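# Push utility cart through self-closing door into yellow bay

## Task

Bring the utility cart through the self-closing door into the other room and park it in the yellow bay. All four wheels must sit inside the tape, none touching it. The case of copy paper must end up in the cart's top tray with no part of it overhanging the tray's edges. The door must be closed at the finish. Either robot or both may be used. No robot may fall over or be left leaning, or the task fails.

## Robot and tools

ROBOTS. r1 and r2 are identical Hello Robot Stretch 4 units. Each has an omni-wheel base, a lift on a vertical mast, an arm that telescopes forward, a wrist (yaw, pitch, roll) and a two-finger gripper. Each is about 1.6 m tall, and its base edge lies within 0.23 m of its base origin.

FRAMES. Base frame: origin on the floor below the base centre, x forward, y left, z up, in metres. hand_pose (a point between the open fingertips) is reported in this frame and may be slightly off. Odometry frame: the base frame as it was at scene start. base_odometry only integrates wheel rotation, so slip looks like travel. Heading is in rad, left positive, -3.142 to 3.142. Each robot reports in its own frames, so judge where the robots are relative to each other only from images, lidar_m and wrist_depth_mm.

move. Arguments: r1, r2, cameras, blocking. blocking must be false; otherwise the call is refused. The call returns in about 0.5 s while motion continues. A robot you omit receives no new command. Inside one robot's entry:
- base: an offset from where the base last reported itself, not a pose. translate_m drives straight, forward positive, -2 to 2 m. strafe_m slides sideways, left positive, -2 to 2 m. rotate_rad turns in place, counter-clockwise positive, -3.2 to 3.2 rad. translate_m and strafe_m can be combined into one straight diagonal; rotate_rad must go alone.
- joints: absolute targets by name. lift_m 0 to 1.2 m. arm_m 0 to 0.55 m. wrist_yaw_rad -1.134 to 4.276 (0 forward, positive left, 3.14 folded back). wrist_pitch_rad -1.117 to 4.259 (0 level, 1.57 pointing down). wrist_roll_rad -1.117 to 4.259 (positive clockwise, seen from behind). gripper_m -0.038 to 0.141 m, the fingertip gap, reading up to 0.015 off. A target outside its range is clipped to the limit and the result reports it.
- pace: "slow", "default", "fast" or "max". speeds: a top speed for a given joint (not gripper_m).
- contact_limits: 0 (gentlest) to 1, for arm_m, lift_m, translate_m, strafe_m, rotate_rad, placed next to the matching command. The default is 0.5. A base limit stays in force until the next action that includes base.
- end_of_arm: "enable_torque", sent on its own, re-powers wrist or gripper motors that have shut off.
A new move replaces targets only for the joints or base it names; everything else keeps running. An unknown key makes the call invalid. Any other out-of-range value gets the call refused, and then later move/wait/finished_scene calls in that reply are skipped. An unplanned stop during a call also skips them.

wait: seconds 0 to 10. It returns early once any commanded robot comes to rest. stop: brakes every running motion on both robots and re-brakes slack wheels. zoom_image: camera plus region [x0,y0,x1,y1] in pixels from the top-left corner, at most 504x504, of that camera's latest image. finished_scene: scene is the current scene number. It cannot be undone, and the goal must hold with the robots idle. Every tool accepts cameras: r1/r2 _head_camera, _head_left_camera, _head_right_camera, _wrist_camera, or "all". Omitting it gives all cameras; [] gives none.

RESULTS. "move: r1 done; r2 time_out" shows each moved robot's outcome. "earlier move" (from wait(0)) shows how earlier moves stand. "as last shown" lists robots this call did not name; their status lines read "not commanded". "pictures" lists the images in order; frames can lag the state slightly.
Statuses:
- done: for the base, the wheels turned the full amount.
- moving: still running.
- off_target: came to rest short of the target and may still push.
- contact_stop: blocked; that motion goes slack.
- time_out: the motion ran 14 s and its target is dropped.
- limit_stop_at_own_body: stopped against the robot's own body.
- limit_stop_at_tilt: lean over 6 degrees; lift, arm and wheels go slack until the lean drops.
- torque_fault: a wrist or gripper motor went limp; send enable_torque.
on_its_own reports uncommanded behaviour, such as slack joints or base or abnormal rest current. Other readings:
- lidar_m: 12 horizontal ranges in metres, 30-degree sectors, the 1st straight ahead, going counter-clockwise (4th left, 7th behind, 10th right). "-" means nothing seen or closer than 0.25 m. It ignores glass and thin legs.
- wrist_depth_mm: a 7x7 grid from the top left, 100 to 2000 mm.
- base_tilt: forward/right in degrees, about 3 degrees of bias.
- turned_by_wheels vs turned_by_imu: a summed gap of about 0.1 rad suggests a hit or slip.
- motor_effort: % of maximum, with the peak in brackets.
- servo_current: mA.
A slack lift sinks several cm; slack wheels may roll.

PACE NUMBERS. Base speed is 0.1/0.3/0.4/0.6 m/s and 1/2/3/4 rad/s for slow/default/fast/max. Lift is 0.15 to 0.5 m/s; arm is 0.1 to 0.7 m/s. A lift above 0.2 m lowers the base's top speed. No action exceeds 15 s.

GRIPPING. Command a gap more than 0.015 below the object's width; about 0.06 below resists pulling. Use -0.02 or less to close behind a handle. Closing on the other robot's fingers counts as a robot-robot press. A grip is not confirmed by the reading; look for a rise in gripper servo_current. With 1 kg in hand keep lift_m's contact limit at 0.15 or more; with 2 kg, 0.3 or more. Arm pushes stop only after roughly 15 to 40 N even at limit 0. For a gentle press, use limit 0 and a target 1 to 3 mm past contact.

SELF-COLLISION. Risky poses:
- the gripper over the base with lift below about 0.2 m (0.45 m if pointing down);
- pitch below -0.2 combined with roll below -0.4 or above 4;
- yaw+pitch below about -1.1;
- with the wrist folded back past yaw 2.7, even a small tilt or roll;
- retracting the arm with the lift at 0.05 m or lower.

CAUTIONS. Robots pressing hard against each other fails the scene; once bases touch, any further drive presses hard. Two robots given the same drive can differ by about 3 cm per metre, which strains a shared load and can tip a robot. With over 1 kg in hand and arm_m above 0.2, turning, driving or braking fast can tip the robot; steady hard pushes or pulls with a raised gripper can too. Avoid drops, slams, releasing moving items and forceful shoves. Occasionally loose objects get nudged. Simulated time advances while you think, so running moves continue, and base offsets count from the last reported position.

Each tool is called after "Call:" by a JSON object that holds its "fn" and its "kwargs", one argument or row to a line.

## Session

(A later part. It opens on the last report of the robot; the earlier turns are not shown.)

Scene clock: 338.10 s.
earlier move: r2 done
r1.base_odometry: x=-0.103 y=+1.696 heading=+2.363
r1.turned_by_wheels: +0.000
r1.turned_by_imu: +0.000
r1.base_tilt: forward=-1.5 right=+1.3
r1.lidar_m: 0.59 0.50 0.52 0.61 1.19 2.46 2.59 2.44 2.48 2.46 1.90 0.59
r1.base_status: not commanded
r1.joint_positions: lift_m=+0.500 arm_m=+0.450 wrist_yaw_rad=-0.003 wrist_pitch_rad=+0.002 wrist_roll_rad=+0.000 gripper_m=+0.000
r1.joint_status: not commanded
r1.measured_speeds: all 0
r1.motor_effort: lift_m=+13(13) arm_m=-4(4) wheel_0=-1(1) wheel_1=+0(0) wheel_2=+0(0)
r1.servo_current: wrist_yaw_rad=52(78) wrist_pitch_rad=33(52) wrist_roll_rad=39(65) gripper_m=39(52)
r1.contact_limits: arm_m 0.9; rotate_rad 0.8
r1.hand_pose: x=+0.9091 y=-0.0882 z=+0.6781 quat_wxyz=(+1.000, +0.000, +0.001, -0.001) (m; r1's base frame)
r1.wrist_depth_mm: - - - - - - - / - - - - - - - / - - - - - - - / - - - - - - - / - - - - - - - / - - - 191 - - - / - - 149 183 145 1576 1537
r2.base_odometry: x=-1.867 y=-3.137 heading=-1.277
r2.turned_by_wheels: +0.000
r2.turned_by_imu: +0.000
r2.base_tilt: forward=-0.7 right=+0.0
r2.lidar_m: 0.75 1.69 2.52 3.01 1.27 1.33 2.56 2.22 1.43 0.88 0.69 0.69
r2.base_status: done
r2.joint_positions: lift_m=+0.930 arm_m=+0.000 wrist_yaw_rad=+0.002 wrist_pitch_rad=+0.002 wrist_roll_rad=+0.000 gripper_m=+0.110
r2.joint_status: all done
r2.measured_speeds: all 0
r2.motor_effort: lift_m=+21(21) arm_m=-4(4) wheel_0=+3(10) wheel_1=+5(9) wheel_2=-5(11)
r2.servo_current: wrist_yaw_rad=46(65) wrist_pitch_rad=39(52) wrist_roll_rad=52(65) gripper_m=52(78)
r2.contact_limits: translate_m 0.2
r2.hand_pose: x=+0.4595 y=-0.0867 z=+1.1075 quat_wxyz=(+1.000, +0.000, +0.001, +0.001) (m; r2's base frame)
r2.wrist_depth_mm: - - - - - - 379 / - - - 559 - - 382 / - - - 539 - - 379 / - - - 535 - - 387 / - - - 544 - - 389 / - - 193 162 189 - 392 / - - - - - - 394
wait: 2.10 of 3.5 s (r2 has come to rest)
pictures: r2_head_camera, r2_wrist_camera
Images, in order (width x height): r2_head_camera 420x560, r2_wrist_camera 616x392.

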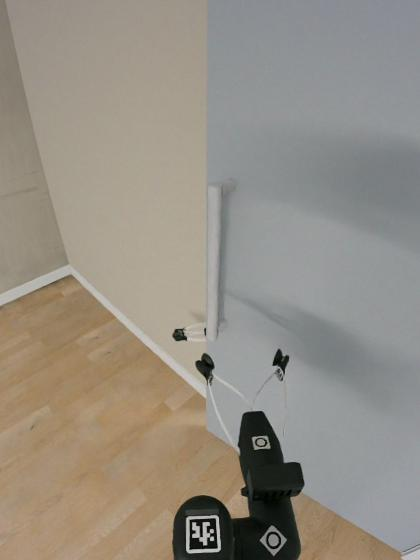

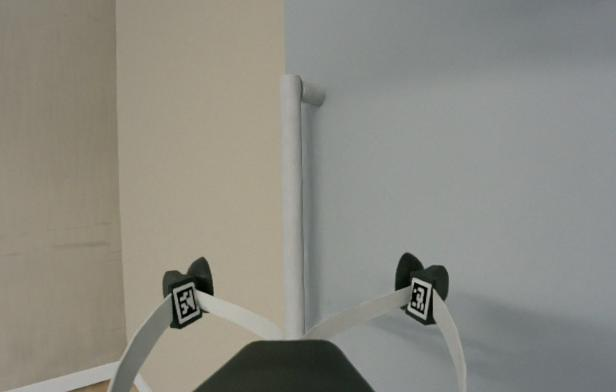

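Call:
{"fn": "move", "kwargs": {
  "r2": {"base":{"translate_m":0.13,"strafe_m":0.18},"joints":{"wrist_yaw_rad":-0.35,"gripper_m":0.09},"pace":"slow","contact_limits":{"translate_m":0.2}},
  "blocking": false,
  "cameras": []
}}

Call:
{"fn": "wait", "kwargs": {
  "seconds": 1.2,
  "cameras": []
}}

Call:
{"fn": "wait", "kwargs": {
  "seconds": 2.5,
  "cameras": ["r2_head_camera","r2_wrist_camera"]
}}

Scene clock: 359.60 s.
move: r2 moving
r1: as last shown
r1.base_tilt: forward=-1.6 right=+1.3
r1.lidar_m: 0.57 0.50 0.51 0.64 1.20 2.44 2.56 2.44 2.51 2.48 1.90 0.58
r1.motor_effort: lift_m=+13(13) arm_m=-4(4) wheel_0=+0(0) wheel_1=+0(0) wheel_2=+0(0)
r1.servo_current: wrist_yaw_rad=46(65) wrist_pitch_rad=46(46) wrist_roll_rad=46(59) gripper_m=39(46)
r1.contact_limits: arm_m 0.9; rotate_rad 0.8
r1.wrist_depth_mm: - - - - - - - / - - - - - - - / - - - - - - - / - - - - - - - / - - - - - - - / - - - 191 - - - / - - 149 183 145 1537 1499
r2.base_odometry: x=-1.856 y=-3.141 heading=-1.277
r2.turned_by_wheels: +0.000
r2.turned_by_imu: +0.000
r2.base_tilt: forward=-0.6 right=+0.0
r2.lidar_m: 0.76 1.68 2.50 2.98 1.27 1.32 2.55 2.25 1.41 0.86 0.70 0.69
r2.base_status: translate_m moving; strafe_m moving
r2.joint_positions: lift_m=+0.930 arm_m=+0.000 wrist_yaw_rad=-0.304 wrist_pitch_rad=+0.002 wrist_roll_rad=+0.000 gripper_m=+0.102
r2.joint_status: wrist_yaw_rad moving; gripper_m moving
r2.measured_speeds: translate_m=+0.028 strafe_m=+0.039 rotate_rad=+0.000 lift_m=+0.000 arm_m=+0.000 wrist_yaw_rad=-0.642 wrist_pitch_rad=+0.000 wrist_roll_rad=+0.000
r2.motor_effort: lift_m=+21(21) arm_m=-4(4) wheel_0=-3(7) wheel_1=+9(9) wheel_2=-7(8)
r2.servo_current: wrist_yaw_rad=65(117) wrist_pitch_rad=39(46) wrist_roll_rad=59(59) gripper_m=91(91)
r2.contact_limits: translate_m 0.2
r2.hand_pose: x=+0.4199 y=-0.1697 z=+1.1075 quat_wxyz=(+0.988, +0.000, +0.001, -0.151) (m; r2's base frame)
r2.wrist_depth_mm: - - - - - - 397 / - - - - - - 397 / - - - - - - 397 / - - - - - - 397 / - - - - - - 402 / - - 187 - 185 - 402 / - 155 - - - - -
pictures: none
No camera images: "cameras" was empty.

Scene clock: 360.80 s.
earlier move: r2 moving
r1.base_odometry: x=-0.103 y=+1.696 heading=+2.363
r1.turned_by_wheels: +0.000
r1.turned_by_imu: +0.000
r1.base_tilt: forward=-1.6 right=+1.3
r1.lidar_m: 0.60 0.51 0.50 0.64 1.20 2.43 2.58 2.43 2.50 2.46 1.91 0.59
r1.base_status: not commanded
r1.joint_positions: lift_m=+0.500 arm_m=+0.450 wrist_yaw_rad=-0.003 wrist_pitch_rad=+0.002 wrist_roll_rad=+0.000 gripper_m=+0.000
r1.joint_status: not commanded
r1.measured_speeds: all 0
r1.motor_effort: lift_m=+13(13) arm_m=-4(4) wheel_0=+0(1) wheel_1=+0(0) wheel_2=+0(0)
r1.servo_current: wrist_yaw_rad=65(72) wrist_pitch_rad=39(46) wrist_roll_rad=26(72) gripper_m=46(52)
r1.contact_limits: arm_m 0.9; rotate_rad 0.8
r1.hand_pose: x=+0.9091 y=-0.0882 z=+0.6781 quat_wxyz=(+1.000, +0.000, +0.001, -0.001) (m; r1's base frame)
r1.wrist_depth_mm: - - - - - - - / - - - - - - - / - - - - - - - / - - - - - - - / - - - - - - - / - - - 192 - - - / - - 150 183 145 1537 1499
r2.base_odometry: x=-1.754 y=-3.176 heading=-1.277
r2.turned_by_wheels: +0.000
r2.turned_by_imu: +0.000
r2.base_tilt: forward=-0.7 right=+0.1
r2.lidar_m: 0.66 1.72 2.40 2.87 1.19 1.29 2.64 2.36 1.47 0.89 0.70 0.67
r2.base_status: translate_m moving; strafe_m moving
r2.joint_positions: lift_m=+0.930 arm_m=+0.000 wrist_yaw_rad=-0.347 wrist_pitch_rad=+0.002 wrist_roll_rad=+0.000 gripper_m=+0.090
r2.joint_status: all done
r2.measured_speeds: translate_m=+0.061 strafe_m=+0.081 rotate_rad=+0.004 lift_m=+0.000 arm_m=+0.000 wrist_yaw_rad=+0.000 wrist_pitch_rad=+0.000 wrist_roll_rad=+0.000
r2.motor_effort: lift_m=+21(21) arm_m=-4(4) wheel_0=-6(8) wheel_1=+7(9) wheel_2=-6(9)
r2.servo_current: wrist_yaw_rad=46(117) wrist_pitch_rad=39(46) wrist_roll_rad=39(59) gripper_m=59(91)
r2.contact_limits: translate_m 0.2
r2.hand_pose: x=+0.4124 y=-0.1803 z=+1.1075 quat_wxyz=(+0.985, +0.000, +0.001, -0.173) (m; r2's base frame)
r2.wrist_depth_mm: - - - - - - - / - - 496 - - - 402 / - - 496 - - - 404 / - - 496 - - - 404 / - - 488 - - - - / - - 190 - 186 - - / - - 496 - - - -
wait: 1.20 s; no rest
pictures: none
No camera images: "cameras" was empty.

Scene clock: 362.60 s.
earlier move: r2 done
r1.base_odometry: x=-0.103 y=+1.696 heading=+2.363
r1.turned_by_wheels: +0.000
r1.turned_by_imu: +0.000
r1.base_tilt: forward=-1.6 right=+1.3
r1.lidar_m: 0.59 0.51 0.51 0.65 1.21 2.45 2.58 2.43 2.48 2.46 1.90 0.59
r1.base_status: not commanded
r1.joint_positions: lift_m=+0.500 arm_m=+0.450 wrist_yaw_rad=-0.003 wrist_pitch_rad=+0.002 wrist_roll_rad=+0.000 gripper_m=+0.000
r1.joint_status: not commanded
r1.measured_speeds: all 0
r1.motor_effort: lift_m=+13(13) arm_m=-4(4) wheel_0=+0(1) wheel_1=+0(0) wheel_2=+0(0)
r1.servo_current: wrist_yaw_rad=59(72) wrist_pitch_rad=46(52) wrist_roll_rad=52(72) gripper_m=39(52)
r1.contact_limits: arm_m 0.9; rotate_rad 0.8
r1.hand_pose: x=+0.9091 y=-0.0882 z=+0.6781 quat_wxyz=(+1.000, +0.000, +0.001, -0.001) (m; r1's base frame)
r1.wrist_depth_mm: - - - - - - - / - - - - - - - / - - - - - - - / - - - - - - - / - - - - - - - / - - - 191 - - - / - - 150 183 145 1576 1464
r2.base_odometry: x=-1.658 y=-3.209 heading=-1.277
r2.turned_by_wheels: +0.000
r2.turned_by_imu: +0.000
r2.base_tilt: forward=-0.7 right=+0.0
r2.lidar_m: 0.79 1.78 2.31 2.74 1.22 1.23 2.80 2.46 1.54 0.89 0.71 0.68
r2.base_status: done
r2.joint_positions: lift_m=+0.930 arm_m=+0.000 wrist_yaw_rad=-0.347 wrist_pitch_rad=+0.002 wrist_roll_rad=+0.000 gripper_m=+0.090
r2.joint_status: all done
r2.measured_speeds: all 0
r2.motor_effort: lift_m=+21(21) arm_m=-4(4) wheel_0=-4(8) wheel_1=+5(9) wheel_2=-7(9)
r2.servo_current: wrist_yaw_rad=46(117) wrist_pitch_rad=39(46) wrist_roll_rad=52(65) gripper_m=52(91)
r2.contact_limits: translate_m 0.2
r2.hand_pose: x=+0.4124 y=-0.1803 z=+1.1075 quat_wxyz=(+0.985, +0.000, +0.001, -0.173) (m; r2's base frame)
r2.wrist_depth_mm: - - - - - - - / - - - 459 - - - / - - - 466 - - - / - - - 466 - - - / - - - 462 - - - / - - 189 459 186 - - / - - - - - - -
wait: 1.80 of 2.5 s (r2 has come to rest)
pictures: r2_head_camera, r2_wrist_camera
Images, in order (width x height): r2_head_camera 420x560, r2_wrist_camera 616x392.

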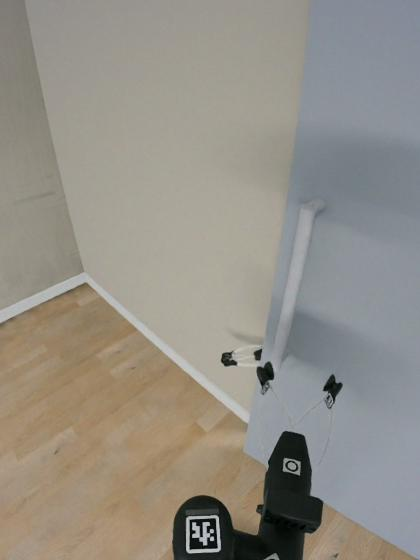

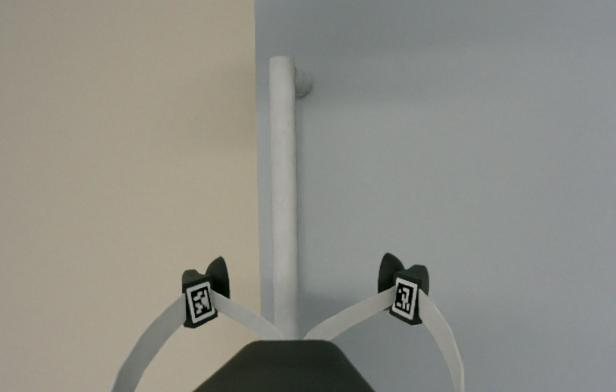

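Call:
{"fn": "move", "kwargs": {
  "r2": {"base":{"translate_m":0.193,"strafe_m":-0.048},"pace":"slow","contact_limits":{"translate_m":0.2}},
  "blocking": false,
  "cameras": []
}}

Call:
{"fn": "wait", "kwargs": {
  "seconds": 3.5,
  "cameras": ["r2_head_camera","r2_wrist_camera"]
}}

Scene clock: 369.30 s.
move: r2 moving
r1: as last shown
r1.base_tilt: forward=-1.5 right=+1.3
r1.lidar_m: 0.58 0.50 0.50 0.62 1.21 2.45 2.58 2.43 2.48 2.45 1.93 0.58
r1.motor_effort: lift_m=+13(13) arm_m=-4(4) wheel_0=+0(0) wheel_1=+0(0) wheel_2=+0(0)
r1.servo_current: wrist_yaw_rad=78(78) wrist_pitch_rad=46(46) wrist_roll_rad=46(59) gripper_m=39(52)
r1.contact_limits: arm_m 0.9; rotate_rad 0.8
r1.wrist_depth_mm: - - - - - - - / - - - - - - - / - - - - - - - / - - - - - - - / - - - - - - - / - - - 191 - - - / - - 150 183 145 1537 1499
r2.base_odometry: x=-1.657 y=-3.222 heading=-1.277
r2.turned_by_wheels: +0.000
r2.turned_by_imu: +0.001
r2.base_tilt: forward=-0.7 right=+0.1
r2.lidar_m: 0.78 1.75 2.27 2.73 1.23 1.24 2.81 2.45 1.51 0.87 0.70 0.68
r2.base_status: translate_m moving; strafe_m moving
r2.joint_positions: lift_m=+0.930 arm_m=+0.000 wrist_yaw_rad=-0.347 wrist_pitch_rad=+0.002 wrist_roll_rad=+0.000 gripper_m=+0.090
r2.joint_status: not commanded
r2.measured_speeds: translate_m=+0.048 strafe_m=-0.013 rotate_rad=-0.002 lift_m=+0.000 arm_m=+0.000 wrist_yaw_rad=+0.000 wrist_pitch_rad=+0.000 wrist_roll_rad=+0.000
r2.motor_effort: lift_m=+21(21) arm_m=-4(4) wheel_0=+8(11) wheel_1=+6(8) wheel_2=-10(12)
r2.servo_current: wrist_yaw_rad=39(52) wrist_pitch_rad=39(46) wrist_roll_rad=46(59) gripper_m=52(59)
r2.contact_limits: translate_m 0.2
r2.hand_pose: x=+0.4124 y=-0.1803 z=+1.1075 quat_wxyz=(+0.985, +0.000, +0.001, -0.173) (m; r2's base frame)
r2.wrist_depth_mm: - - - - - - 402 / - - - 449 - - 402 / - - - 452 - - 402 / - - - 452 - - 402 / - - - 452 - - 407 / - - 189 452 187 - - / - - - - - - -
pictures: none
No camera images: "cameras" was empty.

Scene clock: 372.03 s.
earlier move: r2 done
r1.base_odometry: x=-0.103 y=+1.696 heading=+2.363
r1.turned_by_wheels: +0.000
r1.turned_by_imu: +0.000
r1.base_tilt: forward=-1.6 right=+1.2
r1.lidar_m: 0.58 0.50 0.50 0.63 1.19 2.46 2.58 2.43 2.48 2.44 1.91 0.58
r1.base_status: not commanded
r1.joint_positions: lift_m=+0.500 arm_m=+0.450 wrist_yaw_rad=-0.003 wrist_pitch_rad=+0.002 wrist_roll_rad=+0.000 gripper_m=+0.000
r1.joint_status: not commanded
r1.measured_speeds: all 0
r1.motor_effort: lift_m=+13(13) arm_m=-4(4) wheel_0=+0(1) wheel_1=+0(0) wheel_2=+0(0)
r1.servo_current: wrist_yaw_rad=52(78) wrist_pitch_rad=39(52) wrist_roll_rad=52(78) gripper_m=46(52)
r1.contact_limits: arm_m 0.9; rotate_rad 0.8
r1.hand_pose: x=+0.9091 y=-0.0882 z=+0.6781 quat_wxyz=(+1.000, +0.000, +0.001, -0.001) (m; r1's base frame)
r1.wrist_depth_mm: - - - - - - - / - - - - - - - / - - - - - - - / - - - - - - - / - - - - - - - / - - - 192 - - - / - - 150 183 145 1576 1499
r2.base_odometry: x=-1.648 y=-3.408 heading=-1.277
r2.turned_by_wheels: +0.000
r2.turned_by_imu: +0.001
r2.base_tilt: forward=-0.6 right=+0.1
r2.lidar_m: 0.58 1.40 2.18 2.61 1.60 1.39 2.91 2.56 1.21 0.65 0.54 0.47
r2.base_status: done
r2.joint_positions: lift_m=+0.930 arm_m=+0.000 wrist_yaw_rad=-0.347 wrist_pitch_rad=+0.002 wrist_roll_rad=+0.000 gripper_m=+0.090
r2.joint_status: not commanded
r2.measured_speeds: all 0
r2.motor_effort: lift_m=+21(21) arm_m=-4(4) wheel_0=+5(11) wheel_1=+5(8) wheel_2=-6(12)
r2.servo_current: wrist_yaw_rad=46(59) wrist_pitch_rad=39(46) wrist_roll_rad=39(65) gripper_m=52(59)
r2.contact_limits: translate_m 0.2
r2.hand_pose: x=+0.4124 y=-0.1803 z=+1.1075 quat_wxyz=(+0.985, +0.000, +0.001, -0.173) (m; r2's base frame)
r2.wrist_depth_mm: - - 355 279 304 279 263 / - - 357 259 306 282 264 / - - 355 322 307 283 265 / - - - 276 310 286 267 / - - - 274 310 286 270 / - - 190 267 191 286 271 / - - - - 309 282 272
wait: 2.73 of 3.5 s (r2 has come to rest)
pictures: r2_head_camera, r2_wrist_camera
Images, in order (width x height): r2_head_camera 420x560, r2_wrist_camera 616x392.

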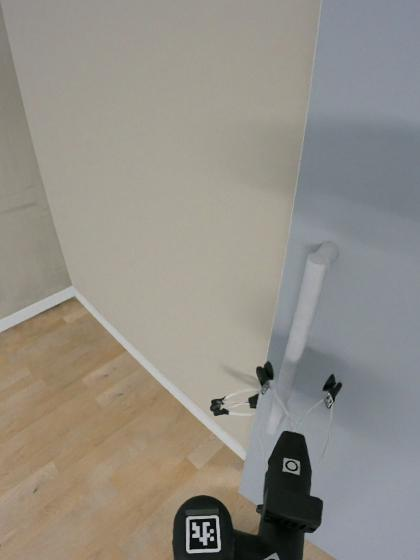

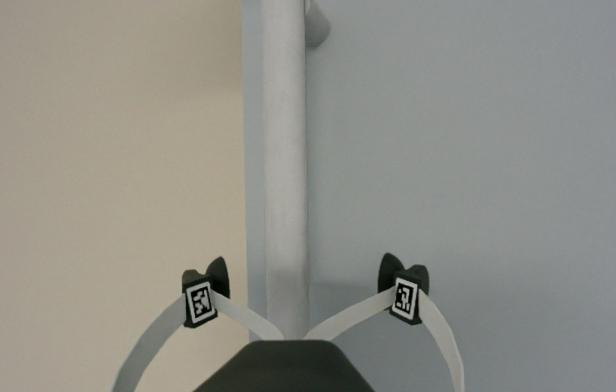

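Call:
{"fn": "move", "kwargs": {
  "r2": {"base":{"translate_m":0.032,"strafe_m":0.002},"pace":"slow","contact_limits":{"translate_m":0.1}},
  "blocking": false,
  "cameras": []
}}

Call:
{"fn": "wait", "kwargs": {
  "seconds": 1.5,
  "cameras": []
}}

Call:
{"fn": "move", "kwargs": {
  "r2": {"joints":{"gripper_m":-0.03}},
  "blocking": false,
  "cameras": []
}}

Call:
{"fn": "wait", "kwargs": {
  "seconds": 3,
  "cameras": ["r2_head_camera","r2_wrist_camera"]
}}

Scene clock: 382.53 s.
move: r2 moving
r1: as last shown
r1.base_tilt: forward=-1.6 right=+1.3
r1.lidar_m: 0.59 0.51 0.50 0.62 1.21 2.44 2.58 2.41 2.49 2.44 1.92 0.59
r1.servo_current: wrist_yaw_rad=46(59) wrist_pitch_rad=39(46) wrist_roll_rad=46(65) gripper_m=39(52)
r1.contact_limits: arm_m 0.9; rotate_rad 0.8
r1.wrist_depth_mm: - - - - - - - / - - - - - - - / - - - - - - - / - - - - - - - / - - - - - - - / - - - 191 - - - / - - 150 183 145 1537 1499
r2.base_odometry: x=-1.644 y=-3.419 heading=-1.277
r2.turned_by_wheels: +0.000
r2.turned_by_imu: +0.001
r2.base_tilt: forward=-0.7 right=+0.1
r2.lidar_m: 0.58 1.39 2.19 2.59 1.65 1.41 2.93 2.55 1.19 0.66 0.51 0.47
r2.base_status: translate_m moving; strafe_m moving
r2.joint_positions: lift_m=+0.930 arm_m=+0.000 wrist_yaw_rad=-0.347 wrist_pitch_rad=+0.002 wrist_roll_rad=+0.000 gripper_m=+0.090
r2.joint_status: not commanded
r2.measured_speeds: translate_m=+0.048 strafe_m=+0.003 rotate_rad=-0.001 lift_m=+0.000 arm_m=+0.000 wrist_yaw_rad=+0.000 wrist_pitch_rad=+0.000 wrist_roll_rad=+0.000
r2.motor_effort: lift_m=+21(21) arm_m=-3(4) wheel_0=+6(10) wheel_1=+7(7) wheel_2=-9(10)
r2.servo_current: wrist_yaw_rad=52(52) wrist_pitch_rad=46(46) wrist_roll_rad=52(59) gripper_m=46(65)
r2.contact_limits: translate_m 0.1
r2.hand_pose: x=+0.4124 y=-0.1803 z=+1.1075 quat_wxyz=(+0.985, +0.000, +0.001, -0.173) (m; r2's base frame)
r2.wrist_depth_mm: - - 343 252 296 272 255 / - - - 251 298 274 258 / - - - 253 300 277 260 / - - - 255 303 277 262 / - - - 260 301 281 262 / - - 190 255 198 278 265 / - - - - 298 274 262
pictures: none
No camera images: "cameras" was empty.

Scene clock: 383.43 s.
earlier move: r2 done
r1.base_odometry: x=-0.103 y=+1.696 heading=+2.363
r1.turned_by_wheels: +0.000
r1.turned_by_imu: +0.000
r1.base_tilt: forward=-1.6 right=+1.3
r1.lidar_m: 0.59 0.51 0.52 0.61 1.20 2.46 2.59 2.43 2.50 2.47 1.90 0.57
r1.base_status: not commanded
r1.joint_positions: lift_m=+0.500 arm_m=+0.450 wrist_yaw_rad=-0.003 wrist_pitch_rad=+0.002 wrist_roll_rad=+0.000 gripper_m=+0.000
r1.joint_status: not commanded
r1.measured_speeds: all 0
r1.motor_effort: lift_m=+13(13) arm_m=-4(4) wheel_0=+0(1) wheel_1=+0(0) wheel_2=+0(0)
r1.servo_current: wrist_yaw_rad=33(59) wrist_pitch_rad=46(52) wrist_roll_rad=46(65) gripper_m=46(52)
r1.contact_limits: arm_m 0.9; rotate_rad 0.8
r1.hand_pose: x=+0.9091 y=-0.0882 z=+0.6781 quat_wxyz=(+1.000, +0.000, +0.001, -0.001) (m; r1's base frame)
r1.wrist_depth_mm: - - - - - - - / - - - - - - - / - - - - - - - / - - - - - - - / - - - - - - - / - - - 192 - - - / - - 150 183 145 1618 1499
r2.base_odometry: x=-1.637 y=-3.437 heading=-1.277
r2.turned_by_wheels: +0.000
r2.turned_by_imu: +0.000
r2.base_tilt: forward=-0.6 right=+0.1
r2.lidar_m: 0.57 1.40 2.17 2.57 1.72 1.44 2.93 2.58 1.19 0.63 0.50 0.45
r2.base_status: done
r2.joint_positions: lift_m=+0.930 arm_m=+0.000 wrist_yaw_rad=-0.347 wrist_pitch_rad=+0.002 wrist_roll_rad=+0.000 gripper_m=+0.090
r2.joint_status: not commanded
r2.measured_speeds: all 0
r2.motor_effort: lift_m=+21(21) arm_m=-4(4) wheel_0=+4(10) wheel_1=+4(7) wheel_2=-6(10)
r2.servo_current: wrist_yaw_rad=46(59) wrist_pitch_rad=39(46) wrist_roll_rad=33(59) gripper_m=59(65)
r2.contact_limits: translate_m 0.1
r2.hand_pose: x=+0.4124 y=-0.1803 z=+1.1075 quat_wxyz=(+0.985, +0.000, +0.001, -0.173) (m; r2's base frame)
r2.wrist_depth_mm: - - - 235 282 260 - / - - - 235 283 262 246 / - - - 235 286 263 246 / - - - 236 287 262 249 / - - - 236 287 265 250 / - - 191 235 198 264 252 / - - - - 286 262 252
wait: 0.90 of 1.5 s (r2 has come to rest)
pictures: none
No camera images: "cameras" was empty.

Scene clock: 383.93 s.
move: r2 moving
r1: as last shown
r1.lidar_m: 0.57 0.50 0.48 0.65 1.18 2.48 2.60 2.42 2.51 2.47 1.91 0.60
r1.motor_effort: lift_m=+13(13) arm_m=-4(4) wheel_0=-1(1) wheel_1=+0(0) wheel_2=+0(0)
r1.servo_current: wrist_yaw_rad=46(72) wrist_pitch_rad=52(52) wrist_roll_rad=52(65) gripper_m=46(46)
r1.contact_limits: arm_m 0.9; rotate_rad 0.8
r1.wrist_depth_mm: - - - - - - - / - - - - - - - / - - - - - - - / - - - - - - - / - - - - - - - / - - - 192 - - - / - - 150 182 145 1537 1499
r2.base_odometry: x=-1.637 y=-3.437 heading=-1.277
r2.turned_by_wheels: +0.000
r2.turned_by_imu: +0.000
r2.base_tilt: forward=-0.6 right=+0.1
r2.lidar_m: 0.53 1.40 2.18 2.61 1.73 1.39 2.97 2.58 1.18 0.62 0.49 0.43
r2.base_status: not commanded
r2.joint_positions: lift_m=+0.930 arm_m=+0.000 wrist_yaw_rad=-0.347 wrist_pitch_rad=+0.002 wrist_roll_rad=+0.000 gripper_m=+0.072
r2.joint_status: gripper_m moving
r2.measured_speeds: all 0
r2.motor_effort: lift_m=+21(21) arm_m=-4(4) wheel_0=+4(4) wheel_1=+4(4) wheel_2=-6(6)
r2.servo_current: wrist_yaw_rad=52(52) wrist_pitch_rad=33(46) wrist_roll_rad=52(52) gripper_m=91(124)
r2.contact_limits: translate_m 0.1
r2.hand_pose: x=+0.4124 y=-0.1803 z=+1.1075 quat_wxyz=(+0.985, +0.000, +0.001, -0.173) (m; r2's base frame)
r2.wrist_depth_mm: - - - 235 282 259 - / - - - 234 283 262 245 / - - - 235 286 262 245 / - - - 236 289 262 249 / - - - 236 286 265 250 / - - 189 235 191 264 251 / - - - - 287 262 252
pictures: none
No camera images: "cameras" was empty.

Scene clock: 385.33 s.
earlier move: r2 done
r1.base_odometry: x=-0.103 y=+1.696 heading=+2.364
r1.turned_by_wheels: +0.000
r1.turned_by_imu: +0.000
r1.base_tilt: forward=-1.6 right=+1.3
r1.lidar_m: 0.57 0.51 0.51 0.63 1.20 2.45 2.59 2.43 2.52 2.44 1.90 0.59
r1.base_status: not commanded
r1.joint_positions: lift_m=+0.500 arm_m=+0.450 wrist_yaw_rad=-0.003 wrist_pitch_rad=+0.002 wrist_roll_rad=+0.000 gripper_m=+0.000
r1.joint_status: not commanded
r1.measured_speeds: all 0
r1.motor_effort: lift_m=+13(13) arm_m=-4(4) wheel_0=+0(1) wheel_1=+0(0) wheel_2=+1(2)
r1.servo_current: wrist_yaw_rad=59(72) wrist_pitch_rad=46(52) wrist_roll_rad=46(65) gripper_m=46(52)
r1.contact_limits: arm_m 0.9; rotate_rad 0.8
r1.hand_pose: x=+0.9091 y=-0.0882 z=+0.6781 quat_wxyz=(+1.000, +0.000, +0.001, -0.001) (m; r1's base frame)
r1.wrist_depth_mm: - - - - - - - / - - - - - - - / - - - - - - - / - - - - - - - / - - - - - - - / - - - 192 183 - - / - - 156 185 145 1576 1499
r2.base_odometry: x=-1.637 y=-3.437 heading=-1.277
r2.turned_by_wheels: +0.000
r2.turned_by_imu: +0.000
r2.base_tilt: forward=-0.6 right=+0.0
r2.lidar_m: 0.55 1.37 2.18 2.58 1.70 1.42 2.96 2.58 1.19 0.63 0.51 0.43
r2.base_status: not commanded
r2.joint_positions: lift_m=+0.930 arm_m=+0.000 wrist_yaw_rad=-0.349 wrist_pitch_rad=+0.002 wrist_roll_rad=+0.000 gripper_m=-0.029
r2.joint_status: all done
r2.measured_speeds: all 0
r2.motor_effort: lift_m=+21(21) arm_m=+4(4) wheel_0=+2(4) wheel_1=+3(4) wheel_2=-4(6)
r2.servo_current: wrist_yaw_rad=46(59) wrist_pitch_rad=33(46) wrist_roll_rad=46(52) gripper_m=104(273)
r2.contact_limits: translate_m 0.1
r2.hand_pose: x=+0.4119 y=-0.1808 z=+1.1075 quat_wxyz=(+0.985, +0.000, +0.001, -0.174) (m; r2's base frame)
r2.wrist_depth_mm: - - - 231 283 260 - / - - - 231 285 262 246 / - - - 244 287 263 249 / - - - 242 289 266 252 / - - - 237 291 268 251 / - - 183 200 179 270 254 / - - - - 289 - 255
wait: 1.40 of 3 s (r2 has come to rest)
pictures: r2_head_camera, r2_wrist_camera
Images, in order (width x height): r2_head_camera 420x560, r2_wrist_camera 616x392.

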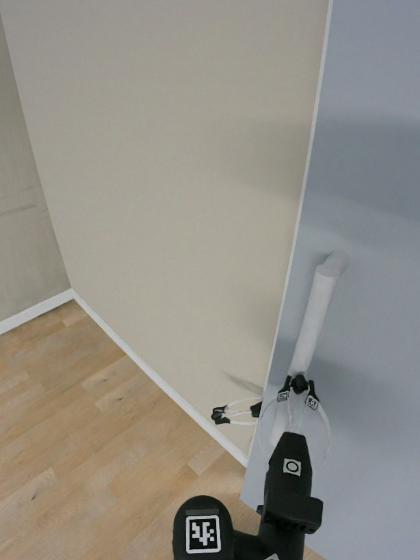

